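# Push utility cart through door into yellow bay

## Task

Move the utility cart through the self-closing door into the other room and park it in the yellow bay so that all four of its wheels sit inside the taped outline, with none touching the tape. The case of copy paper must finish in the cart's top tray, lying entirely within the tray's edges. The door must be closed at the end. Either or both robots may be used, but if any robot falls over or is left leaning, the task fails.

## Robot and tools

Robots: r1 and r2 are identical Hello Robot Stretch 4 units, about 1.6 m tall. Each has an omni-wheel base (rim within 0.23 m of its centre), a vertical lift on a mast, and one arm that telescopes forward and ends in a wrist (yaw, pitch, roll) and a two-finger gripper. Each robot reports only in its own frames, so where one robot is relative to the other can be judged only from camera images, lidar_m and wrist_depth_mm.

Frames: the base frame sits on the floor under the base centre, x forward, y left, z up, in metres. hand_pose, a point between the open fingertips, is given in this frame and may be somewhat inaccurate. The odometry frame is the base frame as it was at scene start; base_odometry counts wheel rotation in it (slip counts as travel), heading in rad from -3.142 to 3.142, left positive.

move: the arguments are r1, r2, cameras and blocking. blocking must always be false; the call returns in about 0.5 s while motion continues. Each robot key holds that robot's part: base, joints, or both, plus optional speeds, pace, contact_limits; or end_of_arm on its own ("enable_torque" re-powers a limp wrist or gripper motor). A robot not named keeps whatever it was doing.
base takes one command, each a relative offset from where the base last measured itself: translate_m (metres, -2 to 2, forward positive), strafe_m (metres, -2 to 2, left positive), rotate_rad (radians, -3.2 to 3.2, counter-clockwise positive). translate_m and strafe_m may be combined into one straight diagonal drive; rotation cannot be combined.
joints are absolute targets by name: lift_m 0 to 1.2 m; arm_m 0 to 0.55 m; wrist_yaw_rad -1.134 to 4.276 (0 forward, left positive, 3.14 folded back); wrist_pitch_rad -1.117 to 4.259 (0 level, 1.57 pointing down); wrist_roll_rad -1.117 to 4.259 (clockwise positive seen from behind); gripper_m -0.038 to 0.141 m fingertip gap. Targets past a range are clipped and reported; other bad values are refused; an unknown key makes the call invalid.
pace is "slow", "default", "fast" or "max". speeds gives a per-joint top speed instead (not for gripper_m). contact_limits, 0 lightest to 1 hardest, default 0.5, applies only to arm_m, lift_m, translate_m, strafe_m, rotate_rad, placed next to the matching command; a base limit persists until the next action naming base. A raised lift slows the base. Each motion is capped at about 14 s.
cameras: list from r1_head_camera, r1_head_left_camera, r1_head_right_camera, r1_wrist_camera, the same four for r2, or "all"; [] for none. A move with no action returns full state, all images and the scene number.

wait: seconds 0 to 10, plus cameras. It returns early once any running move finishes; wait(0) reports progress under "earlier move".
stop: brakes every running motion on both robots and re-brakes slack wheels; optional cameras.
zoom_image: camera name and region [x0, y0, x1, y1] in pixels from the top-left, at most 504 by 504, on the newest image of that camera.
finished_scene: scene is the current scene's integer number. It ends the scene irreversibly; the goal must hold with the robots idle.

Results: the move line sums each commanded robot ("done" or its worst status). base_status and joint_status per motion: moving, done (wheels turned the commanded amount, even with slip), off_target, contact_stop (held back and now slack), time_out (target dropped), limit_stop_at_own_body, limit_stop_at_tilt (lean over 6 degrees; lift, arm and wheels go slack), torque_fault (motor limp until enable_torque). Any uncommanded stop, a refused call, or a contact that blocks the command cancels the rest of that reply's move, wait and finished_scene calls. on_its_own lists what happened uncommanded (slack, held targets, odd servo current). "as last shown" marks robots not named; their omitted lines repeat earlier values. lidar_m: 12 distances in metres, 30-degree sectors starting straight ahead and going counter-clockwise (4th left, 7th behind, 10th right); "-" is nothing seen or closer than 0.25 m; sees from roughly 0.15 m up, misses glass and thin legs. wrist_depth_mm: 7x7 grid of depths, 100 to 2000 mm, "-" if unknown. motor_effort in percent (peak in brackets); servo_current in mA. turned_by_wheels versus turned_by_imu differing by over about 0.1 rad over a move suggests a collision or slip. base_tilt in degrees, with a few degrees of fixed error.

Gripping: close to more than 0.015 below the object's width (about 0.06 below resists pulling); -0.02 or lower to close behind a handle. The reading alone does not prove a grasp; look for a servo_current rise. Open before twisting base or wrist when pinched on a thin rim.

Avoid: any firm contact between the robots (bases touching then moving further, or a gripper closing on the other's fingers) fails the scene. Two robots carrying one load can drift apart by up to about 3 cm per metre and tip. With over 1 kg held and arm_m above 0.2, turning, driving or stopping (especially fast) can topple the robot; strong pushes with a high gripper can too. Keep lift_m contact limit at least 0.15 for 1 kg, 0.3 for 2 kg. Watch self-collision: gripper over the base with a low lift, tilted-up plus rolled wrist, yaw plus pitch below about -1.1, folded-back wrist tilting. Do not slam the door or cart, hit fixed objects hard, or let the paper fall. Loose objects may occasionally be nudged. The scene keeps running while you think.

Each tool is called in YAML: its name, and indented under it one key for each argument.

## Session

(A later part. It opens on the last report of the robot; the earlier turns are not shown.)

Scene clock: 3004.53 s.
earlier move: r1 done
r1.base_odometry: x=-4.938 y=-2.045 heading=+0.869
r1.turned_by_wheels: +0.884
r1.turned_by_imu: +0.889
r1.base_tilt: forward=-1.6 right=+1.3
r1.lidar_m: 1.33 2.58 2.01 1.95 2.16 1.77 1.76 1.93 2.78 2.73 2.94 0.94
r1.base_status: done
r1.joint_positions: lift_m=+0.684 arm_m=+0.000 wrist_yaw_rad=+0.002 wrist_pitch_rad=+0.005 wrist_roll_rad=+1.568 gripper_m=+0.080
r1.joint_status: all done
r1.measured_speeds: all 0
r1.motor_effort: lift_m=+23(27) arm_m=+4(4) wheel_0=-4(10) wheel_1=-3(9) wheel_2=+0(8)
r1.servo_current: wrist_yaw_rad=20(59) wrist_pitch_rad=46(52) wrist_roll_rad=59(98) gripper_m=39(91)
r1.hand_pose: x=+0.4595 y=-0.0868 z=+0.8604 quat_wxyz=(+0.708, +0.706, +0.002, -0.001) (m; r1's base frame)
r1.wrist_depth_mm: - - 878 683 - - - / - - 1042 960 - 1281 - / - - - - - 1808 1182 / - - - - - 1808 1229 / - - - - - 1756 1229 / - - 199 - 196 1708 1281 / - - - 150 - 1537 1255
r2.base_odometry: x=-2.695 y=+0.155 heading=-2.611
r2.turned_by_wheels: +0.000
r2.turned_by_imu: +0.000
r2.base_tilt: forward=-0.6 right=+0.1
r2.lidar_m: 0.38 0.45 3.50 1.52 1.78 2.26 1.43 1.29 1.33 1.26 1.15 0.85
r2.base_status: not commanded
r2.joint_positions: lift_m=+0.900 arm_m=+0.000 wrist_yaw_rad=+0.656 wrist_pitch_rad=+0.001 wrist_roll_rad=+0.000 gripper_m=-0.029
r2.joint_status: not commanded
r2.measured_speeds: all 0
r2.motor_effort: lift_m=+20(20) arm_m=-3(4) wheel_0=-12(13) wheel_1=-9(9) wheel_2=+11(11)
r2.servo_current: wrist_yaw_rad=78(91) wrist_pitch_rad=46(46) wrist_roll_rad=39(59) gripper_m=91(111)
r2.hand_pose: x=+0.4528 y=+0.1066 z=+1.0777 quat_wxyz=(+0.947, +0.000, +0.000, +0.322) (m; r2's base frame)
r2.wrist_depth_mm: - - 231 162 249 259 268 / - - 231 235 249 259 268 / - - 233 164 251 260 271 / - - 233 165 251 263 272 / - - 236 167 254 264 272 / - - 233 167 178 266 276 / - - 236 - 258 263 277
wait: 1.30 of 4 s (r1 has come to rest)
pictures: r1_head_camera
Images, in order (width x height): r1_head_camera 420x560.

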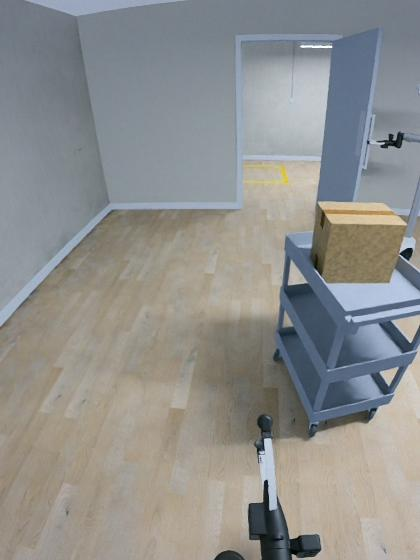

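move:
  blocking: false
  cameras: []
  r1: {"base": {"strafe_m": -0.575, "translate_m": 0.3}, "contact_limits": {"translate_m": 0.2}}

wait:
  seconds: 5
  cameras: ["r1_wrist_camera"]

Scene clock: 3015.43 s.
move: r1 moving
r1.base_odometry: x=-4.907 y=-2.052 heading=+0.869
r1.turned_by_wheels: +0.000
r1.turned_by_imu: +0.000
r1.base_tilt: forward=-1.6 right=+1.3
r1.lidar_m: 1.25 2.61 2.02 1.97 2.19 1.80 1.76 1.89 2.79 2.70 2.91 0.90
r1.base_status: translate_m moving; strafe_m moving
r1.joint_positions: lift_m=+0.684 arm_m=+0.000 wrist_yaw_rad=+0.002 wrist_pitch_rad=+0.005 wrist_roll_rad=+1.568 gripper_m=+0.080
r1.joint_status: not commanded
r1.measured_speeds: translate_m=+0.056 strafe_m=-0.109 rotate_rad=+0.001 lift_m=+0.000 arm_m=+0.000 wrist_yaw_rad=+0.000 wrist_pitch_rad=+0.000 wrist_roll_rad=+0.000
r1.motor_effort: lift_m=+24(24) arm_m=+4(4) wheel_0=+10(10) wheel_1=-6(8) wheel_2=-4(6)
r1.servo_current: wrist_yaw_rad=46(65) wrist_pitch_rad=46(52) wrist_roll_rad=39(65) gripper_m=39(46)
r1.contact_limits: translate_m 0.2
r1.hand_pose: x=+0.4595 y=-0.0868 z=+0.8604 quat_wxyz=(+0.708, +0.706, +0.002, -0.001) (m; r1's base frame)
r1.wrist_depth_mm: - - 891 654 - - - / - - 960 904 - 1281 - / - - - - - 1756 1182 / - - - - - 1863 1229 / - - - - - 1756 1229 / - - 200 - 195 1661 1255 / - - - 150 - 1576 1308
r2: as last shown
r2.lidar_m: 0.41 0.42 3.49 1.51 1.78 2.25 1.44 1.30 1.31 1.27 1.13 0.88
r2.motor_effort: lift_m=+20(20) arm_m=-3(4) wheel_0=-12(13) wheel_1=-8(9) wheel_2=+11(11)
r2.servo_current: wrist_yaw_rad=98(98) wrist_pitch_rad=39(46) wrist_roll_rad=59(59) gripper_m=98(104)
r2.wrist_depth_mm: - - 230 161 249 258 268 / - - 231 234 250 259 268 / - - 233 164 251 262 270 / - - 234 165 253 263 272 / - - 236 167 254 264 273 / - - 233 167 178 267 276 / - - 236 - 259 263 277
pictures: none
No camera images: "cameras" was empty.

Scene clock: 3018.60 s.
earlier move: r1 done
r1.base_odometry: x=-4.305 y=-2.187 heading=+0.869
r1.turned_by_wheels: +0.000
r1.turned_by_imu: -0.003
r1.base_tilt: forward=-1.6 right=+1.3
r1.lidar_m: 0.51 3.34 2.57 2.50 2.73 2.16 2.10 2.31 2.24 2.19 2.36 0.60
r1.base_status: done
r1.joint_positions: lift_m=+0.684 arm_m=+0.000 wrist_yaw_rad=+0.002 wrist_pitch_rad=+0.005 wrist_roll_rad=+1.568 gripper_m=+0.080
r1.joint_status: not commanded
r1.measured_speeds: all 0
r1.motor_effort: lift_m=+23(24) arm_m=+4(4) wheel_0=+1(12) wheel_1=-1(8) wheel_2=+0(6)
r1.servo_current: wrist_yaw_rad=46(65) wrist_pitch_rad=46(52) wrist_roll_rad=46(65) gripper_m=39(52)
r1.contact_limits: translate_m 0.2
r1.hand_pose: x=+0.4595 y=-0.0868 z=+0.8604 quat_wxyz=(+0.708, +0.706, +0.002, -0.001) (m; r1's base frame)
r1.wrist_depth_mm: - - - - - 1708 1205 / - - - - 439 1464 445 / - - - - - - - / - - 609 603 991 - - / - - 609 603 402 - - / - - 211 334 190 - - / - - 615 142 - 143 -
r2.base_odometry: x=-2.695 y=+0.155 heading=-2.611
r2.turned_by_wheels: +0.000
r2.turned_by_imu: +0.000
r2.base_tilt: forward=-0.6 right=+0.1
r2.lidar_m: 0.41 0.45 3.48 1.49 1.82 2.24 1.44 1.28 1.32 1.28 1.13 0.84
r2.base_status: not commanded
r2.joint_positions: lift_m=+0.900 arm_m=+0.000 wrist_yaw_rad=+0.656 wrist_pitch_rad=+0.001 wrist_roll_rad=+0.000 gripper_m=-0.029
r2.joint_status: not commanded
r2.measured_speeds: all 0
r2.motor_effort: lift_m=+20(20) arm_m=-3(4) wheel_0=-12(13) wheel_1=-9(9) wheel_2=+11(11)
r2.servo_current: wrist_yaw_rad=78(98) wrist_pitch_rad=39(46) wrist_roll_rad=52(65) gripper_m=98(111)
r2.hand_pose: x=+0.4528 y=+0.1066 z=+1.0777 quat_wxyz=(+0.947, +0.000, +0.000, +0.322) (m; r2's base frame)
r2.wrist_depth_mm: - - 230 161 248 257 267 / - - 231 235 250 259 268 / - - 232 164 251 260 271 / - - 233 165 252 263 273 / - - 235 167 254 264 273 / - - 232 167 179 267 277 / - - 236 - 258 263 277
wait: 3.17 of 5 s (r1 has come to rest)
pictures: r1_wrist_camera
Images, in order (width x height): r1_wrist_camera 616x392.

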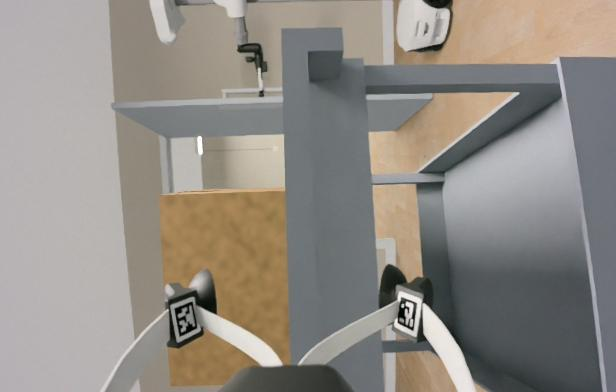

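move:
  blocking: false
  cameras: []
  r1: {"base": {"translate_m": 0.155}, "contact_limits": {"translate_m": 0.15}, "pace": "slow"}

wait:
  seconds: 4

move:
  blocking: false
  cameras: []
  r1: {"joints": {"gripper_m": -0.03}}

wait:
  seconds: 3
  cameras: ["r1_wrist_camera"]

Scene clock: 3024.73 s.
move: r1 moving
r1.base_odometry: x=-4.297 y=-2.178 heading=+0.869
r1.turned_by_wheels: +0.000
r1.turned_by_imu: +0.000
r1.base_tilt: forward=-1.6 right=+1.3
r1.lidar_m: 0.52 0.54 2.56 2.49 2.74 2.17 2.11 2.31 2.25 2.20 2.36 0.58
r1.base_status: translate_m moving
r1.joint_positions: lift_m=+0.684 arm_m=+0.000 wrist_yaw_rad=+0.002 wrist_pitch_rad=+0.005 wrist_roll_rad=+1.568 gripper_m=+0.080
r1.joint_status: not commanded
r1.measured_speeds: translate_m=+0.050 strafe_m=+0.000 rotate_rad=+0.000 lift_m=+0.000 arm_m=+0.000 wrist_yaw_rad=+0.000 wrist_pitch_rad=+0.000 wrist_roll_rad=+0.000
r1.motor_effort: lift_m=+24(24) arm_m=+4(4) wheel_0=+6(8) wheel_1=+3(7) wheel_2=-7(7)
r1.servo_current: wrist_yaw_rad=52(59) wrist_pitch_rad=46(52) wrist_roll_rad=46(59) gripper_m=39(46)
r1.contact_limits: translate_m 0.15
r1.hand_pose: x=+0.4595 y=-0.0868 z=+0.8604 quat_wxyz=(+0.708, +0.706, +0.002, -0.001) (m; r1's base frame)
r1.wrist_depth_mm: - - - - - 1708 1182 / - - - - 430 433 436 / - - - - - 1863 - / - - 597 597 404 - - / - - 597 597 - - - / - - 211 324 189 - - / - - 603 142 917 144 -
r2: as last shown
r2.lidar_m: 0.41 0.43 3.47 1.53 1.78 2.21 1.45 1.28 1.31 1.26 1.13 0.87
r2.motor_effort: lift_m=+20(20) arm_m=-3(4) wheel_0=-12(13) wheel_1=-9(9) wheel_2=+10(11)
r2.servo_current: wrist_yaw_rad=78(85) wrist_pitch_rad=39(46) wrist_roll_rad=59(59) gripper_m=111(111)
r2.wrist_depth_mm: - - 230 162 249 258 267 / - - 232 235 250 260 270 / - - 232 164 250 262 271 / - - 234 165 251 263 272 / - - 235 167 255 263 274 / - - 233 167 179 265 274 / - - 236 - 258 264 277
pictures: none
No camera images: "cameras" was empty.

Scene clock: 3027.07 s.
earlier move: r1 done
r1.base_odometry: x=-4.205 y=-2.069 heading=+0.869
r1.turned_by_wheels: +0.000
r1.turned_by_imu: +0.000
r1.base_tilt: forward=-1.6 right=+1.3
r1.lidar_m: 0.38 0.38 2.55 2.48 2.74 2.31 2.26 2.48 2.26 2.21 2.34 0.45
r1.base_status: done
r1.joint_positions: lift_m=+0.684 arm_m=+0.000 wrist_yaw_rad=+0.002 wrist_pitch_rad=+0.005 wrist_roll_rad=+1.568 gripper_m=+0.080
r1.joint_status: not commanded
r1.measured_speeds: all 0
r1.motor_effort: lift_m=+24(24) arm_m=+4(4) wheel_0=+4(8) wheel_1=+3(7) wheel_2=-2(7)
r1.servo_current: wrist_yaw_rad=52(72) wrist_pitch_rad=46(52) wrist_roll_rad=65(65) gripper_m=46(52)
r1.contact_limits: translate_m 0.15
r1.hand_pose: x=+0.4595 y=-0.0868 z=+0.8604 quat_wxyz=(+0.708, +0.706, +0.002, -0.001) (m; r1's base frame)
r1.wrist_depth_mm: - - - 212 283 287 298 / - - - - 270 1661 1182 / - - - 265 263 1863 - / - - 455 256 257 - - / - 452 459 248 249 - - / - 459 211 187 196 - - / - 466 462 138 238 - -
r2.base_odometry: x=-2.695 y=+0.155 heading=-2.611
r2.turned_by_wheels: +0.000
r2.turned_by_imu: +0.000
r2.base_tilt: forward=-0.7 right=+0.1
r2.lidar_m: 0.38 0.44 3.48 1.52 1.77 2.25 1.42 1.29 1.30 1.27 1.14 0.84
r2.base_status: not commanded
r2.joint_positions: lift_m=+0.900 arm_m=+0.000 wrist_yaw_rad=+0.656 wrist_pitch_rad=+0.001 wrist_roll_rad=+0.000 gripper_m=-0.029
r2.joint_status: not commanded
r2.measured_speeds: all 0
r2.motor_effort: lift_m=+20(20) arm_m=-3(4) wheel_0=-13(13) wheel_1=-9(9) wheel_2=+10(11)
r2.servo_current: wrist_yaw_rad=78(98) wrist_pitch_rad=39(46) wrist_roll_rad=46(59) gripper_m=104(111)
r2.hand_pose: x=+0.4528 y=+0.1066 z=+1.0777 quat_wxyz=(+0.947, +0.000, +0.000, +0.322) (m; r2's base frame)
r2.wrist_depth_mm: - - 230 162 248 259 268 / - - 231 234 250 259 268 / - - 232 164 251 260 271 / - - 234 165 251 263 273 / - - 236 166 254 265 274 / - - 233 167 178 266 276 / - - 236 - 258 263 277
wait: 2.33 of 4 s (r1 has come to rest)
pictures: none

Scene clock: 3027.57 s.
move: r1 moving
r1.base_odometry: x=-4.205 y=-2.069 heading=+0.869
r1.turned_by_wheels: +0.000
r1.turned_by_imu: +0.000
r1.base_tilt: forward=-1.6 right=+1.3
r1.lidar_m: 0.38 0.38 2.58 2.49 2.71 2.30 2.25 2.45 2.25 2.21 2.37 0.45
r1.base_status: not commanded
r1.joint_positions: lift_m=+0.684 arm_m=+0.000 wrist_yaw_rad=+0.002 wrist_pitch_rad=+0.005 wrist_roll_rad=+1.568 gripper_m=+0.062
r1.joint_status: gripper_m moving
r1.measured_speeds: all 0
r1.motor_effort: lift_m=+23(24) arm_m=+4(4) wheel_0=+4(4) wheel_1=+3(3) wheel_2=-3(3)
r1.servo_current: wrist_yaw_rad=33(59) wrist_pitch_rad=39(46) wrist_roll_rad=46(72) gripper_m=98(98)
r1.contact_limits: translate_m 0.15
r1.hand_pose: x=+0.4595 y=-0.0868 z=+0.8604 quat_wxyz=(+0.708, +0.706, +0.002, -0.001) (m; r1's base frame)
r1.wrist_depth_mm: - - - - 285 287 301 / - - - - 270 1756 1205 / - - - 264 263 1921 - / - - 455 256 256 - - / - 455 462 248 251 - - / - 455 195 187 193 - - / - 466 462 138 239 - -
r2: as last shown
r2.base_tilt: forward=-0.6 right=+0.1
r2.lidar_m: 0.39 0.43 3.48 1.48 1.79 2.22 1.44 1.31 1.31 1.26 1.14 0.87
r2.motor_effort: lift_m=+20(20) arm_m=-4(4) wheel_0=-12(13) wheel_1=-9(9) wheel_2=+10(11)
r2.servo_current: wrist_yaw_rad=91(98) wrist_pitch_rad=39(39) wrist_roll_rad=52(59) gripper_m=104(104)
r2.wrist_depth_mm: - - 230 162 249 258 268 / - - 230 234 250 259 268 / - - 231 164 251 260 271 / - - 234 165 251 263 271 / - - 234 167 255 264 273 / - - 232 167 178 265 276 / - - 236 - 258 263 277
pictures: none
No camera images: "cameras" was empty.

Scene clock: 3028.87 s.
earlier move: r1 done
r1.base_odometry: x=-4.205 y=-2.069 heading=+0.870
r1.turned_by_wheels: +0.000
r1.turned_by_imu: +0.000
r1.base_tilt: forward=-1.6 right=+1.3
r1.lidar_m: 0.37 0.39 2.58 2.49 2.72 2.32 2.25 2.46 2.26 2.20 2.36 0.46
r1.base_status: not commanded
r1.joint_positions: lift_m=+0.684 arm_m=+0.000 wrist_yaw_rad=+0.002 wrist_pitch_rad=+0.005 wrist_roll_rad=+1.568 gripper_m=-0.029
r1.joint_status: all done
r1.measured_speeds: all 0
r1.motor_effort: lift_m=+23(24) arm_m=-4(4) wheel_0=+3(4) wheel_1=+3(3) wheel_2=+1(3)
r1.servo_current: wrist_yaw_rad=59(65) wrist_pitch_rad=39(52) wrist_roll_rad=46(72) gripper_m=78(176)
r1.contact_limits: translate_m 0.15
r1.hand_pose: x=+0.4595 y=-0.0868 z=+0.8604 quat_wxyz=(+0.708, +0.706, +0.002, -0.001) (m; r1's base frame)
r1.wrist_depth_mm: - - - - 279 283 300 / - - - 259 263 1708 1255 / - - - 257 257 1863 - / - - 452 251 252 - - / - 452 449 242 246 - - / - 455 189 196 182 - - / - 151 459 154 233 135 -
r2.base_odometry: x=-2.695 y=+0.155 heading=-2.611
r2.turned_by_wheels: +0.000
r2.turned_by_imu: +0.000
r2.base_tilt: forward=-0.6 right=+0.1
r2.lidar_m: 0.41 0.44 3.47 1.52 1.78 2.29 1.44 1.29 1.32 1.25 1.13 0.87
r2.base_status: not commanded
r2.joint_positions: lift_m=+0.900 arm_m=+0.000 wrist_yaw_rad=+0.656 wrist_pitch_rad=+0.001 wrist_roll_rad=+0.000 gripper_m=-0.029
r2.joint_status: not commanded
r2.measured_speeds: all 0
r2.motor_effort: lift_m=+20(20) arm_m=-3(4) wheel_0=-13(13) wheel_1=-9(9) wheel_2=+11(11)
r2.servo_current: wrist_yaw_rad=78(98) wrist_pitch_rad=39(46) wrist_roll_rad=46(59) gripper_m=104(104)
r2.hand_pose: x=+0.4528 y=+0.1066 z=+1.0777 quat_wxyz=(+0.947, +0.000, +0.000, +0.322) (m; r2's base frame)
r2.wrist_depth_mm: - - 229 162 249 257 268 / - - 232 235 249 259 270 / - - 233 164 252 260 271 / - - 234 165 252 263 273 / - - 235 167 254 264 276 / - - 233 167 178 266 276 / - - 236 - 258 263 276
wait: 1.30 of 3 s (r1 has come to rest)
pictures: r1_wrist_camera
Images, in order (width x height): r1_wrist_camera 616x392.

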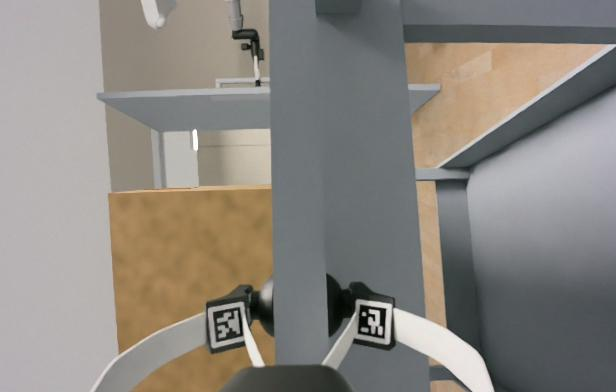

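move:
  blocking: false
  cameras: []
  r1: {"base": {"translate_m": 0.13}, "contact_limits": {"translate_m": 0.4}, "pace": "slow"}

wait:
  seconds: 4
  cameras: ["r1_head_camera"]

Scene clock: 3033.40 s.
move: r1 moving
r1.base_odometry: x=-4.197 y=-2.059 heading=+0.870
r1.turned_by_wheels: +0.000
r1.turned_by_imu: +0.000
r1.base_tilt: forward=-1.6 right=+1.3
r1.lidar_m: 0.35 0.36 2.54 2.48 2.71 2.32 2.27 2.51 2.23 2.19 2.38 0.43
r1.base_status: translate_m moving
r1.joint_positions: lift_m=+0.684 arm_m=+0.000 wrist_yaw_rad=+0.002 wrist_pitch_rad=+0.005 wrist_roll_rad=+1.568 gripper_m=-0.029
r1.joint_status: not commanded
r1.measured_speeds: translate_m=+0.049 strafe_m=+0.000 rotate_rad=-0.001 lift_m=+0.000 arm_m=+0.000 wrist_yaw_rad=+0.000 wrist_pitch_rad=+0.000 wrist_roll_rad=+0.000
r1.motor_effort: lift_m=+24(24) arm_m=-4(4) wheel_0=+7(8) wheel_1=+5(8) wheel_2=-6(6)
r1.servo_current: wrist_yaw_rad=39(72) wrist_pitch_rad=52(52) wrist_roll_rad=52(59) gripper_m=65(85)
r1.contact_limits: translate_m 0.4
r1.hand_pose: x=+0.4595 y=-0.0868 z=+0.8604 quat_wxyz=(+0.708, +0.706, +0.002, -0.001) (m; r1's base frame)
r1.wrist_depth_mm: - - - 260 265 281 296 / - - - 254 257 1708 1255 / - - - 248 250 1808 - / - 442 442 184 242 - - / - 442 442 179 237 - - / - 445 208 193 182 - - / - 154 449 144 225 140 -
r2: as last shown
r2.lidar_m: 0.38 0.43 3.47 1.53 1.80 2.23 1.45 1.30 1.33 1.24 1.14 0.86
r2.motor_effort: lift_m=+20(20) arm_m=-3(4) wheel_0=-12(13) wheel_1=-9(9) wheel_2=+11(11)
r2.servo_current: wrist_yaw_rad=85(98) wrist_pitch_rad=39(46) wrist_roll_rad=59(59) gripper_m=111(111)
r2.wrist_depth_mm: - - 230 162 250 258 268 / - - 231 235 249 259 268 / - - 232 164 251 260 271 / - - 234 165 252 263 272 / - - 236 167 255 264 273 / - - 233 167 178 267 277 / - - 236 - 257 262 277
pictures: none
No camera images: "cameras" was empty.

Scene clock: 3035.47 s.
earlier move: r1 done
r1.base_odometry: x=-4.121 y=-1.970 heading=+0.869
r1.turned_by_wheels: -0.001
r1.turned_by_imu: -0.002
r1.base_tilt: forward=-1.6 right=+1.3
r1.lidar_m: 0.35 0.38 2.57 2.48 2.68 2.41 2.38 2.61 2.25 2.23 2.39 0.43
r1.base_status: done
r1.joint_positions: lift_m=+0.684 arm_m=+0.000 wrist_yaw_rad=-0.007 wrist_pitch_rad=+0.006 wrist_roll_rad=+1.568 gripper_m=-0.029
r1.joint_status: not commanded
r1.measured_speeds: all 0
r1.motor_effort: lift_m=+23(24) arm_m=+5(5) wheel_0=+0(12) wheel_1=+2(8) wheel_2=-7(16)
r1.servo_current: wrist_yaw_rad=85(85) wrist_pitch_rad=46(52) wrist_roll_rad=52(72) gripper_m=52(85)
r1.contact_limits: translate_m 0.4
r1.hand_pose: x=+0.4585 y=-0.0896 z=+0.8602 quat_wxyz=(+0.708, +0.706, -0.001, -0.005) (m; r1's base frame)
r1.wrist_depth_mm: - - - 254 259 289 1078 / - - - 250 251 1661 1205 / - - - 243 244 1808 - / - - 439 236 238 - - / - 436 439 174 234 - - / - 442 201 185 180 - - / - 442 449 - 223 135 -
r2.base_odometry: x=-2.695 y=+0.155 heading=-2.611
r2.turned_by_wheels: +0.000
r2.turned_by_imu: +0.000
r2.base_tilt: forward=-0.7 right=+0.1
r2.lidar_m: 0.39 0.43 3.46 1.39 1.71 2.24 1.43 1.29 1.28 1.28 1.14 0.84
r2.base_status: not commanded
r2.joint_positions: lift_m=+0.900 arm_m=+0.000 wrist_yaw_rad=+0.656 wrist_pitch_rad=+0.001 wrist_roll_rad=+0.000 gripper_m=-0.029
r2.joint_status: not commanded
r2.measured_speeds: all 0
r2.motor_effort: lift_m=+20(20) arm_m=-3(4) wheel_0=-12(13) wheel_1=-8(9) wheel_2=+10(11)
r2.servo_current: wrist_yaw_rad=91(98) wrist_pitch_rad=39(46) wrist_roll_rad=46(59) gripper_m=98(111)
r2.hand_pose: x=+0.4528 y=+0.1066 z=+1.0777 quat_wxyz=(+0.947, +0.000, +0.000, +0.322) (m; r2's base frame)
r2.wrist_depth_mm: - - 230 162 249 258 268 / - - 231 234 250 259 270 / - - 232 164 251 260 271 / - - 234 165 252 262 273 / - - 236 166 255 264 276 / - - 233 167 179 266 276 / - - 237 - 257 262 278
wait: 2.07 of 4 s (r1 has come to rest)
pictures: r1_head_camera
Images, in order (width x height): r1_head_camera 420x560.

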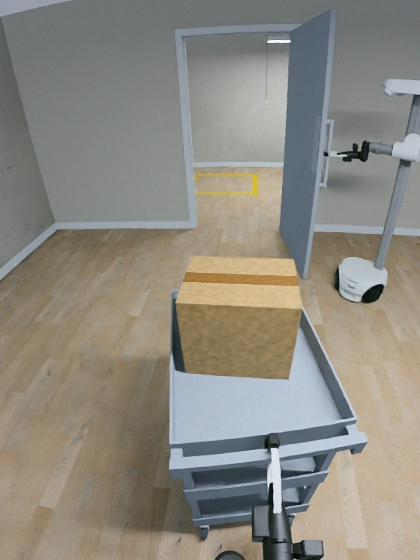

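move:
  blocking: false
  cameras: []
  r1: {"joints": {"gripper_m": 0.08}}

wait:
  seconds: 1.6

move:
  blocking: false
  cameras: []
  r1: {"base": {"strafe_m": 0.165, "translate_m": -0.02}, "pace": "slow"}

wait:
  seconds: 4

move:
  blocking: false
  cameras: []
  r1: {"joints": {"gripper_m": -0.03}}

wait:
  seconds: 2
  cameras: ["r1_wrist_camera"]

Scene clock: 3057.27 s.
move: r1 moving
r1.base_odometry: x=-4.121 y=-1.970 heading=+0.869
r1.turned_by_wheels: +0.000
r1.turned_by_imu: +0.000
r1.base_tilt: forward=-1.6 right=+1.3
r1.lidar_m: 0.36 0.38 2.54 2.50 2.70 2.45 2.39 2.61 2.25 2.22 2.38 0.46
r1.base_status: not commanded
r1.joint_positions: lift_m=+0.684 arm_m=+0.000 wrist_yaw_rad=-0.007 wrist_pitch_rad=+0.006 wrist_roll_rad=+1.568 gripper_m=-0.004
r1.joint_status: gripper_m moving
r1.measured_speeds: all 0
r1.motor_effort: lift_m=+23(24) arm_m=+5(5) wheel_0=-1(1) wheel_1=+1(2) wheel_2=-7(7)
r1.servo_current: wrist_yaw_rad=59(72) wrist_pitch_rad=52(52) wrist_roll_rad=46(52) gripper_m=72(72)
r1.contact_limits: translate_m 0.4
r1.hand_pose: x=+0.4585 y=-0.0896 z=+0.8602 quat_wxyz=(+0.708, +0.706, -0.001, -0.005) (m; r1's base frame)
r1.wrist_depth_mm: - - - 258 263 291 1078 / - - - 252 255 1708 1205 / - - - 245 247 1863 - / - 439 445 239 242 - - / - 436 442 177 237 - - / - 442 190 173 185 - - / - 452 185 142 225 - -
r2: as last shown
r2.base_tilt: forward=-0.6 right=+0.1
r2.lidar_m: 0.40 0.43 3.47 1.35 1.71 2.25 1.44 1.29 1.31 1.28 1.13 0.86
r2.servo_current: wrist_yaw_rad=91(91) wrist_pitch_rad=46(46) wrist_roll_rad=52(52) gripper_m=104(104)
r2.wrist_depth_mm: - - 230 161 249 258 268 / - - 230 235 249 259 268 / - - 232 164 250 262 271 / - - 234 165 251 263 272 / - - 235 167 254 264 273 / - - 233 167 179 267 276 / - - 236 - 259 262 278
pictures: none
No camera images: "cameras" was empty.

Scene clock: 3058.57 s.
earlier move: r1 done
r1.base_odometry: x=-4.121 y=-1.970 heading=+0.869
r1.turned_by_wheels: +0.000
r1.turned_by_imu: +0.000
r1.base_tilt: forward=-1.6 right=+1.3
r1.lidar_m: 0.39 0.39 2.54 2.48 2.66 2.45 2.39 2.61 2.27 2.23 2.39 0.44
r1.base_status: not commanded
r1.joint_positions: lift_m=+0.684 arm_m=+0.000 wrist_yaw_rad=-0.004 wrist_pitch_rad=+0.005 wrist_roll_rad=+1.568 gripper_m=+0.080
r1.joint_status: all done
r1.measured_speeds: all 0
r1.motor_effort: lift_m=+22(24) arm_m=+5(5) wheel_0=-1(1) wheel_1=+1(2) wheel_2=-4(7)
r1.servo_current: wrist_yaw_rad=33(72) wrist_pitch_rad=33(52) wrist_roll_rad=52(59) gripper_m=39(104)
r1.contact_limits: translate_m 0.4
r1.hand_pose: x=+0.4588 y=-0.0885 z=+0.8605 quat_wxyz=(+0.708, +0.706, +0.000, -0.003) (m; r1's base frame)
r1.wrist_depth_mm: - - - 264 266 1430 1118 / - - - 260 260 1808 1182 / - - - 257 255 1863 - / - 449 449 249 250 - - / - 455 455 243 246 - - / - 462 211 183 195 - - / - 466 469 139 237 143 -
r2.base_odometry: x=-2.695 y=+0.155 heading=-2.611
r2.turned_by_wheels: +0.000
r2.turned_by_imu: +0.000
r2.base_tilt: forward=-0.6 right=+0.1
r2.lidar_m: 0.42 0.43 3.45 1.37 1.68 2.25 1.45 1.30 1.30 1.29 1.14 0.86
r2.base_status: not commanded
r2.joint_positions: lift_m=+0.900 arm_m=+0.000 wrist_yaw_rad=+0.656 wrist_pitch_rad=+0.001 wrist_roll_rad=+0.000 gripper_m=-0.029
r2.joint_status: not commanded
r2.measured_speeds: all 0
r2.motor_effort: lift_m=+20(20) arm_m=-3(4) wheel_0=-13(13) wheel_1=-9(9) wheel_2=+11(11)
r2.servo_current: wrist_yaw_rad=72(98) wrist_pitch_rad=39(46) wrist_roll_rad=46(65) gripper_m=104(111)
r2.hand_pose: x=+0.4528 y=+0.1066 z=+1.0777 quat_wxyz=(+0.947, +0.000, +0.000, +0.322) (m; r2's base frame)
r2.wrist_depth_mm: - - 230 162 249 259 268 / - - 231 235 249 259 268 / - - 232 164 251 262 273 / - - 233 165 252 264 272 / - - 234 167 254 264 273 / - - 233 167 178 267 276 / - - 236 - 257 263 277
wait: 1.30 of 1.6 s (r1 has come to rest)
pictures: none

Scene clock: 3059.07 s.
move: r1 moving
r1.base_odometry: x=-4.133 y=-1.962 heading=+0.869
r1.turned_by_wheels: +0.000
r1.turned_by_imu: +0.000
r1.base_tilt: forward=-1.6 right=+1.3
r1.lidar_m: 0.37 0.42 2.54 2.48 2.66 2.43 2.40 2.61 2.27 2.24 2.39 0.44
r1.base_status: translate_m moving; strafe_m moving
r1.joint_positions: lift_m=+0.684 arm_m=+0.000 wrist_yaw_rad=-0.003 wrist_pitch_rad=+0.005 wrist_roll_rad=+1.568 gripper_m=+0.080
r1.joint_status: not commanded
r1.measured_speeds: translate_m=-0.006 strafe_m=+0.053 rotate_rad=-0.002 lift_m=+0.000 arm_m=+0.000 wrist_yaw_rad=+0.001 wrist_pitch_rad=+0.000 wrist_roll_rad=+0.000
r1.motor_effort: lift_m=+22(22) arm_m=+5(5) wheel_0=-7(9) wheel_1=+5(6) wheel_2=+2(4)
r1.servo_current: wrist_yaw_rad=52(72) wrist_pitch_rad=46(52) wrist_roll_rad=59(72) gripper_m=46(46)
r1.hand_pose: x=+0.4589 y=-0.0884 z=+0.8605 quat_wxyz=(+0.708, +0.706, +0.000, -0.003) (m; r1's base frame)
r1.wrist_depth_mm: - - - 264 266 1708 1160 / - - - 260 260 1756 - / - - - 254 254 1921 - / - 452 452 249 251 - - / - 459 455 243 247 - - / - 459 199 183 194 - - / - 466 469 138 237 - -
r2: as last shown
r2.lidar_m: 0.41 0.44 3.45 1.38 1.70 2.25 1.44 1.30 1.29 1.26 1.14 0.88
r2.motor_effort: lift_m=+20(20) arm_m=-3(4) wheel_0=-12(13) wheel_1=-9(9) wheel_2=+10(11)
r2.servo_current: wrist_yaw_rad=72(85) wrist_pitch_rad=46(46) wrist_roll_rad=46(52) gripper_m=98(104)
r2.wrist_depth_mm: - - 229 162 249 258 268 / - - 231 235 250 259 270 / - - 232 164 251 260 271 / - - 234 165 252 263 272 / - - 234 166 254 264 273 / - - 233 167 178 266 276 / - - 236 - 257 263 277
pictures: none
No camera images: "cameras" was empty.

Scene clock: 3061.43 s.
earlier move: r1 done
r1.base_odometry: x=-4.260 y=-1.879 heading=+0.870
r1.turned_by_wheels: +0.000
r1.turned_by_imu: +0.001
r1.base_tilt: forward=-1.6 right=+1.3
r1.lidar_m: 0.46 3.09 2.39 2.29 2.48 2.40 2.35 2.57 2.42 2.39 0.62 0.45
r1.base_status: done
r1.joint_positions: lift_m=+0.684 arm_m=+0.000 wrist_yaw_rad=-0.003 wrist_pitch_rad=+0.005 wrist_roll_rad=+1.568 gripper_m=+0.080
r1.joint_status: not commanded
r1.measured_speeds: all 0
r1.motor_effort: lift_m=+22(22) arm_m=+4(5) wheel_0=-2(9) wheel_1=+3(7) wheel_2=+3(4)
r1.servo_current: wrist_yaw_rad=52(72) wrist_pitch_rad=46(52) wrist_roll_rad=46(72) gripper_m=39(46)
r1.hand_pose: x=+0.4590 y=-0.0882 z=+0.8605 quat_wxyz=(+0.708, +0.706, +0.001, -0.003) (m; r1's base frame)
r1.wrist_depth_mm: - - - 204 271 1921 - / - 477 477 262 264 - - / - 484 488 258 258 - - / - 488 488 253 255 - - / - 496 496 246 250 - - / - - 200 244 195 1537 272 / - - - 139 239 249 250
r2.base_odometry: x=-2.695 y=+0.155 heading=-2.611
r2.turned_by_wheels: +0.000
r2.turned_by_imu: +0.000
r2.base_tilt: forward=-0.6 right=+0.1
r2.lidar_m: 0.38 0.43 3.47 1.36 1.72 2.25 1.44 1.30 1.32 1.28 1.11 0.88
r2.base_status: not commanded
r2.joint_positions: lift_m=+0.900 arm_m=+0.000 wrist_yaw_rad=+0.656 wrist_pitch_rad=+0.001 wrist_roll_rad=+0.000 gripper_m=-0.029
r2.joint_status: not commanded
r2.measured_speeds: all 0
r2.motor_effort: lift_m=+20(20) arm_m=-3(4) wheel_0=-13(13) wheel_1=-9(9) wheel_2=+11(11)
r2.servo_current: wrist_yaw_rad=85(98) wrist_pitch_rad=46(46) wrist_roll_rad=59(65) gripper_m=104(111)
r2.hand_pose: x=+0.4528 y=+0.1066 z=+1.0777 quat_wxyz=(+0.947, +0.000, +0.000, +0.322) (m; r2's base frame)
r2.wrist_depth_mm: - - 229 162 249 258 268 / - - 231 235 250 258 268 / - - 233 164 251 260 271 / - - 234 165 252 263 272 / - - 235 167 255 263 273 / - - 233 167 178 266 274 / - - 236 - 258 263 277
wait: 2.37 of 4 s (r1 has come to rest)
pictures: none

Scene clock: 3061.93 s.
move: r1 moving
r1.base_odometry: x=-4.260 y=-1.879 heading=+0.870
r1.turned_by_wheels: +0.000
r1.turned_by_imu: +0.000
r1.base_tilt: forward=-1.6 right=+1.3
r1.lidar_m: 0.45 3.08 2.40 2.29 2.49 2.39 2.34 2.56 2.42 2.38 0.61 0.45
r1.base_status: not commanded
r1.joint_positions: lift_m=+0.684 arm_m=+0.000 wrist_yaw_rad=-0.003 wrist_pitch_rad=+0.005 wrist_roll_rad=+1.568 gripper_m=+0.062
r1.joint_status: gripper_m moving
r1.measured_speeds: all 0
r1.motor_effort: lift_m=+22(22) arm_m=+4(5) wheel_0=-2(3) wheel_1=+3(3) wheel_2=+3(3)
r1.servo_current: wrist_yaw_rad=39(59) wrist_pitch_rad=39(52) wrist_roll_rad=52(59) gripper_m=91(91)
r1.hand_pose: x=+0.4590 y=-0.0882 z=+0.8605 quat_wxyz=(+0.708, +0.706, +0.001, -0.003) (m; r1's base frame)
r1.wrist_depth_mm: - - - 204 270 1863 - / - 477 477 263 264 - - / - 484 484 256 259 - - / - 492 492 252 254 - - / - 496 492 247 249 - - / - - 192 244 191 1576 273 / - - - 138 239 249 251
r2: as last shown
r2.base_tilt: forward=-0.6 right=+0.0
r2.lidar_m: 0.39 0.44 3.48 1.38 1.70 2.25 1.42 1.29 1.32 1.27 1.13 0.85
r2.motor_effort: lift_m=+20(20) arm_m=-3(4) wheel_0=-12(13) wheel_1=-8(9) wheel_2=+10(11)
r2.servo_current: wrist_yaw_rad=78(98) wrist_pitch_rad=39(46) wrist_roll_rad=46(65) gripper_m=104(104)
r2.wrist_depth_mm: - - 231 162 249 259 267 / - - 230 236 250 259 268 / - - 233 164 250 260 271 / - - 233 165 252 263 272 / - - 236 167 255 265 273 / - - 232 167 178 267 277 / - - 235 - 258 263 278
pictures: none
No camera images: "cameras" was empty.

Scene clock: 3063.23 s.
earlier move: r1 done
r1.base_odometry: x=-4.260 y=-1.879 heading=+0.870
r1.turned_by_wheels: +0.000
r1.turned_by_imu: +0.000
r1.base_tilt: forward=-1.6 right=+1.3
r1.lidar_m: 0.45 3.05 2.40 2.32 2.49 2.39 2.35 2.59 2.42 2.38 0.63 0.46
r1.base_status: not commanded
r1.joint_positions: lift_m=+0.684 arm_m=+0.000 wrist_yaw_rad=-0.003 wrist_pitch_rad=+0.005 wrist_roll_rad=+1.568 gripper_m=-0.029
r1.joint_status: all done
r1.measured_speeds: all 0
r1.motor_effort: lift_m=+22(22) arm_m=-4(5) wheel_0=-3(3) wheel_1=+3(3) wheel_2=+2(3)
r1.servo_current: wrist_yaw_rad=46(65) wrist_pitch_rad=46(52) wrist_roll_rad=46(65) gripper_m=72(169)
r1.hand_pose: x=+0.4591 y=-0.0882 z=+0.8605 quat_wxyz=(+0.708, +0.706, +0.001, -0.003) (m; r1's base frame)
r1.wrist_depth_mm: - - - 257 262 1921 - / - 469 469 252 256 - - / - 473 473 249 249 - - / - 480 488 245 247 - - / - 484 488 238 243 - - / - - 200 193 183 1708 267 / - 156 - 155 208 242 243
r2.base_odometry: x=-2.695 y=+0.155 heading=-2.611
r2.turned_by_wheels: +0.000
r2.turned_by_imu: +0.000
r2.base_tilt: forward=-0.6 right=+0.0
r2.lidar_m: 0.40 0.43 3.49 1.37 1.69 2.24 1.44 1.30 1.33 1.24 1.14 0.89
r2.base_status: not commanded
r2.joint_positions: lift_m=+0.900 arm_m=+0.000 wrist_yaw_rad=+0.656 wrist_pitch_rad=+0.001 wrist_roll_rad=+0.000 gripper_m=-0.029
r2.joint_status: not commanded
r2.measured_speeds: all 0
r2.motor_effort: lift_m=+20(20) arm_m=-3(4) wheel_0=-13(13) wheel_1=-9(9) wheel_2=+11(11)
r2.servo_current: wrist_yaw_rad=85(98) wrist_pitch_rad=46(46) wrist_roll_rad=52(65) gripper_m=98(111)
r2.hand_pose: x=+0.4528 y=+0.1066 z=+1.0777 quat_wxyz=(+0.947, +0.000, +0.000, +0.322) (m; r2's base frame)
r2.wrist_depth_mm: - - 230 161 248 258 268 / - - 231 234 249 259 268 / - - 233 164 251 260 271 / - - 233 165 250 263 273 / - - 236 166 254 264 273 / - - 233 167 178 266 276 / - - 236 - 258 263 278
wait: 1.30 of 2 s (r1 has come to rest)
pictures: r1_wrist_camera
Images, in order (width x height): r1_wrist_camera 616x392.

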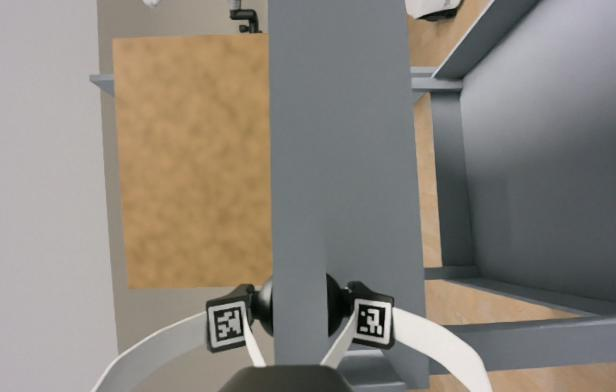

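move:
  blocking: false
  cameras: []
  r1: {"base": {"translate_m": 0.2}, "contact_limits": {"translate_m": 0.4}, "pace": "slow"}

wait:
  seconds: 5
  cameras: ["r1_head_camera"]

Scene clock: 3067.80 s.
move: r1 moving
r1.base_odometry: x=-4.252 y=-1.869 heading=+0.870
r1.turned_by_wheels: +0.000
r1.turned_by_imu: +0.000
r1.base_tilt: forward=-1.6 right=+1.3
r1.lidar_m: 0.43 3.07 2.37 2.31 2.51 2.41 2.36 2.58 2.42 2.38 0.63 0.45
r1.base_status: translate_m moving
r1.joint_positions: lift_m=+0.684 arm_m=+0.000 wrist_yaw_rad=-0.003 wrist_pitch_rad=+0.005 wrist_roll_rad=+1.568 gripper_m=-0.029
r1.joint_status: not commanded
r1.measured_speeds: translate_m=+0.050 strafe_m=+0.000 rotate_rad=+0.002 lift_m=+0.000 arm_m=-0.003 wrist_yaw_rad=+0.000 wrist_pitch_rad=+0.002 wrist_roll_rad=+0.001
r1.motor_effort: lift_m=+22(22) arm_m=-2(4) wheel_0=+4(7) wheel_1=+4(7) wheel_2=-6(7)
r1.servo_current: wrist_yaw_rad=72(72) wrist_pitch_rad=52(52) wrist_roll_rad=59(65) gripper_m=59(78)
r1.contact_limits: translate_m 0.4
r1.hand_pose: x=+0.4590 y=-0.0882 z=+0.8605 quat_wxyz=(+0.708, +0.706, +0.001, -0.003) (m; r1's base frame)
r1.wrist_depth_mm: - - - 247 249 1983 - / - 455 462 241 244 - - / - 462 462 179 239 - - / - 469 473 175 236 - - / - 473 480 172 231 - - / - - 190 177 181 1576 1118 / - - - - 208 230 231
r2: as last shown
r2.base_tilt: forward=-0.6 right=+0.1
r2.lidar_m: 0.38 0.44 3.48 1.38 1.70 2.27 1.42 1.28 1.31 1.26 1.13 0.87
r2.motor_effort: lift_m=+20(20) arm_m=-3(4) wheel_0=-12(13) wheel_1=-9(9) wheel_2=+10(11)
r2.servo_current: wrist_yaw_rad=78(91) wrist_pitch_rad=39(46) wrist_roll_rad=46(59) gripper_m=104(104)
r2.wrist_depth_mm: - - 231 161 249 258 268 / - - 231 234 248 260 270 / - - 233 164 251 262 271 / - - 234 165 252 264 272 / - - 234 167 254 265 274 / - - 233 167 178 266 274 / - - 236 - 259 264 278
pictures: none
No camera images: "cameras" was empty.

Scene clock: 3070.60 s.
earlier move: r1 done
r1.base_odometry: x=-4.131 y=-1.726 heading=+0.869
r1.turned_by_wheels: -0.001
r1.turned_by_imu: -0.001
r1.base_tilt: forward=-1.6 right=+1.3
r1.lidar_m: 0.42 3.04 2.36 2.33 2.47 2.62 2.56 2.77 2.44 2.40 0.52 0.41
r1.base_status: done
r1.joint_positions: lift_m=+0.684 arm_m=+0.000 wrist_yaw_rad=-0.003 wrist_pitch_rad=+0.006 wrist_roll_rad=+1.568 gripper_m=-0.029
r1.joint_status: not commanded
r1.measured_speeds: all 0
r1.motor_effort: lift_m=+22(22) arm_m=+4(5) wheel_0=+1(12) wheel_1=+1(7) wheel_2=-5(12)
r1.servo_current: wrist_yaw_rad=39(72) wrist_pitch_rad=46(52) wrist_roll_rad=46(65) gripper_m=59(78)
r1.contact_limits: translate_m 0.4
r1.hand_pose: x=+0.4590 y=-0.0882 z=+0.8602 quat_wxyz=(+0.708, +0.706, +0.001, -0.003) (m; r1's base frame)
r1.wrist_depth_mm: - 418 418 224 224 - - / - 433 436 224 225 - - / - 452 452 225 227 - - / - 469 469 226 228 - - / - - 488 167 229 1618 - / - - 204 183 182 1464 264 / - - - 133 206 238 1118
r2.base_odometry: x=-2.695 y=+0.155 heading=-2.611
r2.turned_by_wheels: +0.000
r2.turned_by_imu: +0.000
r2.base_tilt: forward=-0.6 right=+0.1
r2.lidar_m: 0.41 0.42 3.47 1.20 1.58 2.26 1.44 1.30 1.30 1.28 1.15 0.86
r2.base_status: not commanded
r2.joint_positions: lift_m=+0.900 arm_m=+0.000 wrist_yaw_rad=+0.656 wrist_pitch_rad=+0.001 wrist_roll_rad=+0.000 gripper_m=-0.029
r2.joint_status: not commanded
r2.measured_speeds: all 0
r2.motor_effort: lift_m=+20(20) arm_m=-3(4) wheel_0=-12(13) wheel_1=-9(9) wheel_2=+11(11)
r2.servo_current: wrist_yaw_rad=85(98) wrist_pitch_rad=39(46) wrist_roll_rad=52(65) gripper_m=98(111)
r2.hand_pose: x=+0.4528 y=+0.1066 z=+1.0777 quat_wxyz=(+0.947, +0.000, +0.000, +0.322) (m; r2's base frame)
r2.wrist_depth_mm: - - 230 162 248 258 268 / - - 230 235 249 260 270 / - - 233 164 251 260 270 / - - 234 165 252 263 273 / - - 235 166 255 263 274 / - - 233 167 178 267 276 / - - 236 - 258 263 278
wait: 2.80 of 5 s (r1 has come to rest)
pictures: r1_head_camera
Images, in order (width x height): r1_head_camera 420x560.

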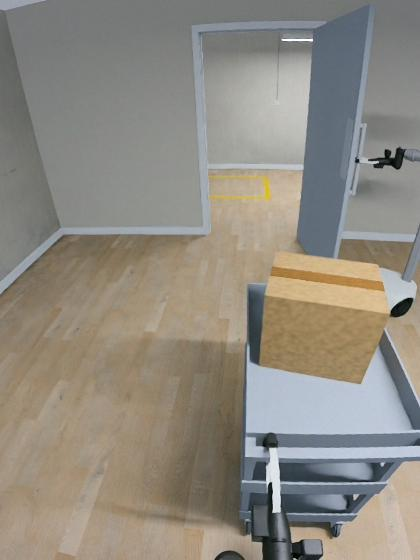

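move:
  blocking: false
  cameras: []
  r1: {"joints": {"gripper_m": 0.08}}

wait:
  seconds: 1.6

move:
  blocking: false
  cameras: []
  r1: {"base": {"strafe_m": -0.125, "translate_m": -0.02}, "pace": "slow"}

wait:
  seconds: 4

move:
  blocking: false
  cameras: []
  r1: {"base": {"rotate_rad": -0.08}, "pace": "slow"}

wait:
  seconds: 2
  cameras: ["r1_wrist_camera"]

Scene clock: 3082.87 s.
move: r1 moving
r1.base_odometry: x=-4.131 y=-1.726 heading=+0.869
r1.turned_by_wheels: +0.000
r1.turned_by_imu: +0.000
r1.base_tilt: forward=-1.6 right=+1.3
r1.lidar_m: 0.45 3.03 2.35 2.33 2.46 2.60 2.54 2.77 2.47 2.40 0.54 0.43
r1.base_status: not commanded
r1.joint_positions: lift_m=+0.684 arm_m=+0.000 wrist_yaw_rad=-0.003 wrist_pitch_rad=+0.006 wrist_roll_rad=+1.568 gripper_m=-0.004
r1.joint_status: gripper_m moving
r1.measured_speeds: all 0
r1.motor_effort: lift_m=+22(22) arm_m=+4(4) wheel_0=+0(1) wheel_1=+1(1) wheel_2=-5(5)
r1.servo_current: wrist_yaw_rad=39(65) wrist_pitch_rad=39(52) wrist_roll_rad=52(59) gripper_m=78(78)
r1.contact_limits: translate_m 0.4
r1.hand_pose: x=+0.4590 y=-0.0882 z=+0.8602 quat_wxyz=(+0.708, +0.706, +0.001, -0.003) (m; r1's base frame)
r1.wrist_depth_mm: - 424 424 227 228 - - / - 436 439 168 229 - - / - 455 459 229 229 - - / - 469 477 230 231 - - / - - - 171 231 1756 - / - - 206 186 186 267 263 / - - 181 143 181 242 1138
r2: as last shown
r2.lidar_m: 0.40 0.44 3.48 1.20 1.64 2.26 1.42 1.29 1.31 1.25 1.14 0.87
r2.motor_effort: lift_m=+20(20) arm_m=-3(3) wheel_0=-12(13) wheel_1=-8(9) wheel_2=+11(11)
r2.servo_current: wrist_yaw_rad=72(91) wrist_pitch_rad=46(46) wrist_roll_rad=52(52) gripper_m=104(104)
r2.wrist_depth_mm: - - 230 161 249 257 268 / - - 230 235 251 257 268 / - - 232 164 251 260 271 / - - 234 165 252 263 272 / - - 236 167 254 265 274 / - - 232 167 179 267 277 / - - 235 - 257 263 277
pictures: none
No camera images: "cameras" was empty.

Scene clock: 3084.17 s.
earlier move: r1 done
r1.base_odometry: x=-4.131 y=-1.726 heading=+0.869
r1.turned_by_wheels: +0.000
r1.turned_by_imu: +0.000
r1.base_tilt: forward=-1.6 right=+1.3
r1.lidar_m: 0.45 3.03 2.37 2.31 2.48 2.60 2.53 2.78 2.46 2.41 0.54 0.44
r1.base_status: not commanded
r1.joint_positions: lift_m=+0.684 arm_m=+0.000 wrist_yaw_rad=-0.003 wrist_pitch_rad=+0.004 wrist_roll_rad=+1.568 gripper_m=+0.080
r1.joint_status: all done
r1.measured_speeds: all 0
r1.motor_effort: lift_m=+21(22) arm_m=+4(4) wheel_0=+1(1) wheel_1=+1(2) wheel_2=-4(5)
r1.servo_current: wrist_yaw_rad=39(65) wrist_pitch_rad=46(52) wrist_roll_rad=39(59) gripper_m=39(111)
r1.contact_limits: translate_m 0.4
r1.hand_pose: x=+0.4590 y=-0.0882 z=+0.8608 quat_wxyz=(+0.708, +0.706, +0.001, -0.002) (m; r1's base frame)
r1.wrist_depth_mm: - 427 433 175 235 - - / - 449 449 176 237 - - / - 469 466 178 237 - - / - 488 488 238 240 - - / - - - 239 241 1756 - / - - 199 242 195 259 255 / - - - 138 229 252 1205
r2.base_odometry: x=-2.695 y=+0.155 heading=-2.611
r2.turned_by_wheels: +0.000
r2.turned_by_imu: +0.000
r2.base_tilt: forward=-0.6 right=+0.1
r2.lidar_m: 0.42 0.44 3.48 1.19 1.59 2.23 1.44 1.30 1.33 1.27 1.13 0.83
r2.base_status: not commanded
r2.joint_positions: lift_m=+0.900 arm_m=+0.000 wrist_yaw_rad=+0.656 wrist_pitch_rad=+0.001 wrist_roll_rad=+0.000 gripper_m=-0.029
r2.joint_status: not commanded
r2.measured_speeds: all 0
r2.motor_effort: lift_m=+20(20) arm_m=-3(4) wheel_0=-12(13) wheel_1=-9(9) wheel_2=+10(11)
r2.servo_current: wrist_yaw_rad=78(98) wrist_pitch_rad=46(46) wrist_roll_rad=46(65) gripper_m=98(104)
r2.hand_pose: x=+0.4528 y=+0.1066 z=+1.0777 quat_wxyz=(+0.947, +0.000, +0.000, +0.322) (m; r2's base frame)
r2.wrist_depth_mm: - - 231 162 250 259 267 / - - 231 235 250 259 270 / - - 233 164 251 260 271 / - - 233 165 251 262 272 / - - 236 166 256 264 274 / - - 235 167 178 266 274 / - - 235 - 258 263 277
wait: 1.30 of 1.6 s (r1 has come to rest)
pictures: none

Scene clock: 3084.67 s.
move: r1 moving
r1.base_odometry: x=-4.122 y=-1.736 heading=+0.870
r1.turned_by_wheels: +0.000
r1.turned_by_imu: +0.000
r1.base_tilt: forward=-1.6 right=+1.3
r1.lidar_m: 0.46 3.05 2.39 2.34 2.51 2.61 2.56 2.78 2.43 2.40 0.54 0.42
r1.base_status: translate_m moving; strafe_m moving
r1.joint_positions: lift_m=+0.684 arm_m=+0.000 wrist_yaw_rad=-0.003 wrist_pitch_rad=+0.004 wrist_roll_rad=+1.568 gripper_m=+0.080
r1.joint_status: not commanded
r1.measured_speeds: translate_m=-0.008 strafe_m=-0.051 rotate_rad=-0.001 lift_m=+0.000 arm_m=+0.000 wrist_yaw_rad=+0.000 wrist_pitch_rad=+0.000 wrist_roll_rad=+0.001
r1.motor_effort: lift_m=+21(21) arm_m=+4(4) wheel_0=+7(9) wheel_1=-5(7) wheel_2=+0(5)
r1.servo_current: wrist_yaw_rad=52(59) wrist_pitch_rad=52(52) wrist_roll_rad=39(65) gripper_m=46(46)
r1.hand_pose: x=+0.4590 y=-0.0882 z=+0.8608 quat_wxyz=(+0.708, +0.706, +0.001, -0.002) (m; r1's base frame)
r1.wrist_depth_mm: - 424 427 170 229 - - / - 439 449 172 232 - - / - 466 462 174 234 - - / - 492 488 236 236 - - / - - - 239 240 1756 - / - - 200 241 195 262 256 / - - - 139 220 253 1182
r2: as last shown
r2.base_tilt: forward=-0.6 right=+0.0
r2.lidar_m: 0.40 0.43 3.48 1.18 1.61 2.25 1.45 1.30 1.32 1.27 1.13 0.84
r2.motor_effort: lift_m=+20(20) arm_m=-3(4) wheel_0=-13(13) wheel_1=-9(9) wheel_2=+11(11)
r2.servo_current: wrist_yaw_rad=91(91) wrist_pitch_rad=46(46) wrist_roll_rad=52(52) gripper_m=98(111)
r2.wrist_depth_mm: - - 230 161 249 258 267 / - - 232 236 251 259 270 / - - 233 164 251 262 271 / - - 234 165 251 262 272 / - - 235 166 254 264 276 / - - 233 167 179 266 276 / - - 236 - 258 263 278
pictures: none
No camera images: "cameras" was empty.

Scene clock: 3086.67 s.
earlier move: r1 done
r1.base_odometry: x=-4.049 y=-1.822 heading=+0.870
r1.turned_by_wheels: +0.000
r1.turned_by_imu: -0.001
r1.base_tilt: forward=-1.6 right=+1.3
r1.lidar_m: 0.41 3.21 2.50 2.44 2.59 2.61 2.54 2.76 2.33 2.28 2.42 0.41
r1.base_status: done
r1.joint_positions: lift_m=+0.684 arm_m=+0.000 wrist_yaw_rad=-0.002 wrist_pitch_rad=+0.004 wrist_roll_rad=+1.568 gripper_m=+0.080
r1.joint_status: not commanded
r1.measured_speeds: all 0
r1.motor_effort: lift_m=+21(21) arm_m=+4(4) wheel_0=+4(10) wheel_1=-3(9) wheel_2=+3(5)
r1.servo_current: wrist_yaw_rad=52(65) wrist_pitch_rad=52(52) wrist_roll_rad=52(65) gripper_m=39(52)
r1.hand_pose: x=+0.4591 y=-0.0880 z=+0.8608 quat_wxyz=(+0.708, +0.706, +0.001, -0.002) (m; r1's base frame)
r1.wrist_depth_mm: - - - 236 236 1708 - / - 436 436 180 239 - - / - 449 449 183 241 - - / - 473 469 243 245 - - / - 500 492 249 249 - - / - - 211 190 191 1576 - / - - - 138 255 1464 1308
r2.base_odometry: x=-2.695 y=+0.155 heading=-2.611
r2.turned_by_wheels: +0.000
r2.turned_by_imu: +0.000
r2.base_tilt: forward=-0.6 right=+0.1
r2.lidar_m: 0.41 0.44 3.49 1.20 1.61 2.26 1.42 1.28 1.30 1.27 1.14 0.83
r2.base_status: not commanded
r2.joint_positions: lift_m=+0.900 arm_m=+0.000 wrist_yaw_rad=+0.656 wrist_pitch_rad=+0.001 wrist_roll_rad=+0.000 gripper_m=-0.029
r2.joint_status: not commanded
r2.measured_speeds: all 0
r2.motor_effort: lift_m=+20(20) arm_m=-3(4) wheel_0=-13(13) wheel_1=-8(9) wheel_2=+10(11)
r2.servo_current: wrist_yaw_rad=85(91) wrist_pitch_rad=39(46) wrist_roll_rad=39(59) gripper_m=104(111)
r2.hand_pose: x=+0.4528 y=+0.1066 z=+1.0777 quat_wxyz=(+0.947, +0.000, +0.000, +0.322) (m; r2's base frame)
r2.wrist_depth_mm: - - 230 162 249 258 267 / - - 231 234 250 259 268 / - - 234 164 252 260 271 / - - 233 165 252 263 272 / - - 236 167 254 264 274 / - - 233 167 178 266 277 / - - 236 - 258 262 278
wait: 2.00 of 4 s (r1 has come to rest)
pictures: none

Scene clock: 3087.17 s.
move: r1 moving
r1.base_odometry: x=-4.049 y=-1.822 heading=+0.792
r1.turned_by_wheels: -0.078
r1.turned_by_imu: -0.078
r1.base_tilt: forward=-1.6 right=+1.3
r1.lidar_m: 0.40 3.39 2.54 2.44 2.57 2.64 2.53 2.69 2.36 2.28 2.39 0.45
r1.base_status: rotate_rad moving
r1.joint_positions: lift_m=+0.684 arm_m=+0.000 wrist_yaw_rad=-0.002 wrist_pitch_rad=+0.004 wrist_roll_rad=+1.568 gripper_m=+0.080
r1.joint_status: not commanded
r1.measured_speeds: translate_m=+0.000 strafe_m=+0.000 rotate_rad=-0.080 lift_m=+0.000 arm_m=+0.000 wrist_yaw_rad=+0.000 wrist_pitch_rad=+0.000 wrist_roll_rad=+0.000
r1.motor_effort: lift_m=+21(21) arm_m=+4(4) wheel_0=+3(7) wheel_1=+3(6) wheel_2=+4(5)
r1.servo_current: wrist_yaw_rad=26(65) wrist_pitch_rad=46(52) wrist_roll_rad=39(65) gripper_m=39(52)
r1.hand_pose: x=+0.4591 y=-0.0880 z=+0.8608 quat_wxyz=(+0.708, +0.706, +0.001, -0.002) (m; r1's base frame)
r1.wrist_depth_mm: - - - 253 254 1661 - / - - - 254 253 1863 - / - 449 455 254 255 - - / - 469 469 254 254 - - / - 484 480 254 254 - - / - - 211 195 196 - - / - - - 139 257 539 -
r2: as last shown
r2.lidar_m: 0.39 0.43 3.49 1.18 1.65 2.25 1.43 1.28 1.32 1.26 1.13 0.85
r2.motor_effort: lift_m=+20(20) arm_m=-3(4) wheel_0=-12(13) wheel_1=-9(9) wheel_2=+11(11)
r2.servo_current: wrist_yaw_rad=72(85) wrist_pitch_rad=39(39) wrist_roll_rad=46(59) gripper_m=104(104)
r2.wrist_depth_mm: - - 231 162 248 259 267 / - - 231 235 251 259 267 / - - 233 164 252 260 270 / - - 234 165 251 263 273 / - - 235 167 254 264 273 / - - 231 167 178 266 277 / - - 236 - 258 262 278
pictures: none
No camera images: "cameras" was empty.

Scene clock: 3087.53 s.
earlier move: r1 done
r1.base_odometry: x=-4.049 y=-1.822 heading=+0.790
r1.turned_by_wheels: -0.002
r1.turned_by_imu: -0.002
r1.base_tilt: forward=-1.6 right=+1.3
r1.lidar_m: 0.41 3.38 2.52 2.44 2.56 2.64 2.55 2.71 2.38 2.27 2.38 0.42
r1.base_status: done
r1.joint_positions: lift_m=+0.684 arm_m=+0.000 wrist_yaw_rad=-0.002 wrist_pitch_rad=+0.004 wrist_roll_rad=+1.568 gripper_m=+0.080
r1.joint_status: not commanded
r1.measured_speeds: all 0
r1.motor_effort: lift_m=+21(21) arm_m=+4(4) wheel_0=+3(7) wheel_1=+1(6) wheel_2=+2(5)
r1.servo_current: wrist_yaw_rad=46(72) wrist_pitch_rad=46(52) wrist_roll_rad=46(65) gripper_m=46(52)
r1.hand_pose: x=+0.4591 y=-0.0880 z=+0.8608 quat_wxyz=(+0.708, +0.706, +0.001, -0.002) (m; r1's base frame)
r1.wrist_depth_mm: - - - 253 255 1756 - / - - - 254 256 1863 - / - 455 455 255 256 - - / - 466 459 255 255 - - / - 484 480 255 256 - - / - - 211 196 196 - - / - - 517 138 256 554 -
r2.base_odometry: x=-2.695 y=+0.155 heading=-2.611
r2.turned_by_wheels: +0.000
r2.turned_by_imu: +0.000
r2.base_tilt: forward=-0.6 right=+0.1
r2.lidar_m: 0.40 0.44 3.46 1.17 1.62 2.25 1.43 1.29 1.31 1.24 1.12 0.89
r2.base_status: not commanded
r2.joint_positions: lift_m=+0.900 arm_m=+0.000 wrist_yaw_rad=+0.656 wrist_pitch_rad=+0.001 wrist_roll_rad=+0.000 gripper_m=-0.029
r2.joint_status: not commanded
r2.measured_speeds: all 0
r2.motor_effort: lift_m=+20(20) arm_m=-4(4) wheel_0=-12(13) wheel_1=-9(9) wheel_2=+11(11)
r2.servo_current: wrist_yaw_rad=91(91) wrist_pitch_rad=39(46) wrist_roll_rad=46(59) gripper_m=98(104)
r2.hand_pose: x=+0.4528 y=+0.1066 z=+1.0777 quat_wxyz=(+0.947, +0.000, +0.000, +0.322) (m; r2's base frame)
r2.wrist_depth_mm: - - 230 162 249 258 267 / - - 231 235 250 259 270 / - - 233 164 251 262 272 / - - 233 165 251 264 272 / - - 236 167 255 264 273 / - - 234 167 178 267 274 / - - 236 - 258 262 278
wait: 0.37 of 2 s (r1 has come to rest)
pictures: r1_wrist_camera
Images, in order (width x height): r1_wrist_camera 616x392.

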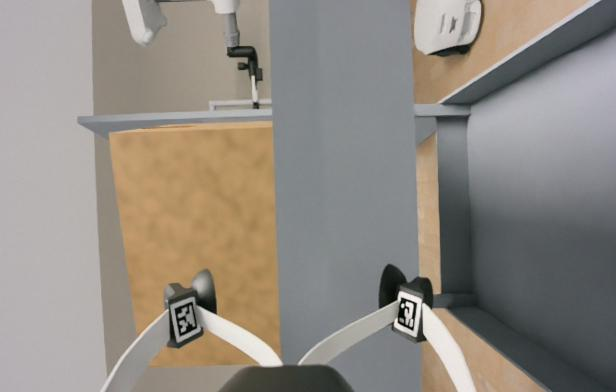

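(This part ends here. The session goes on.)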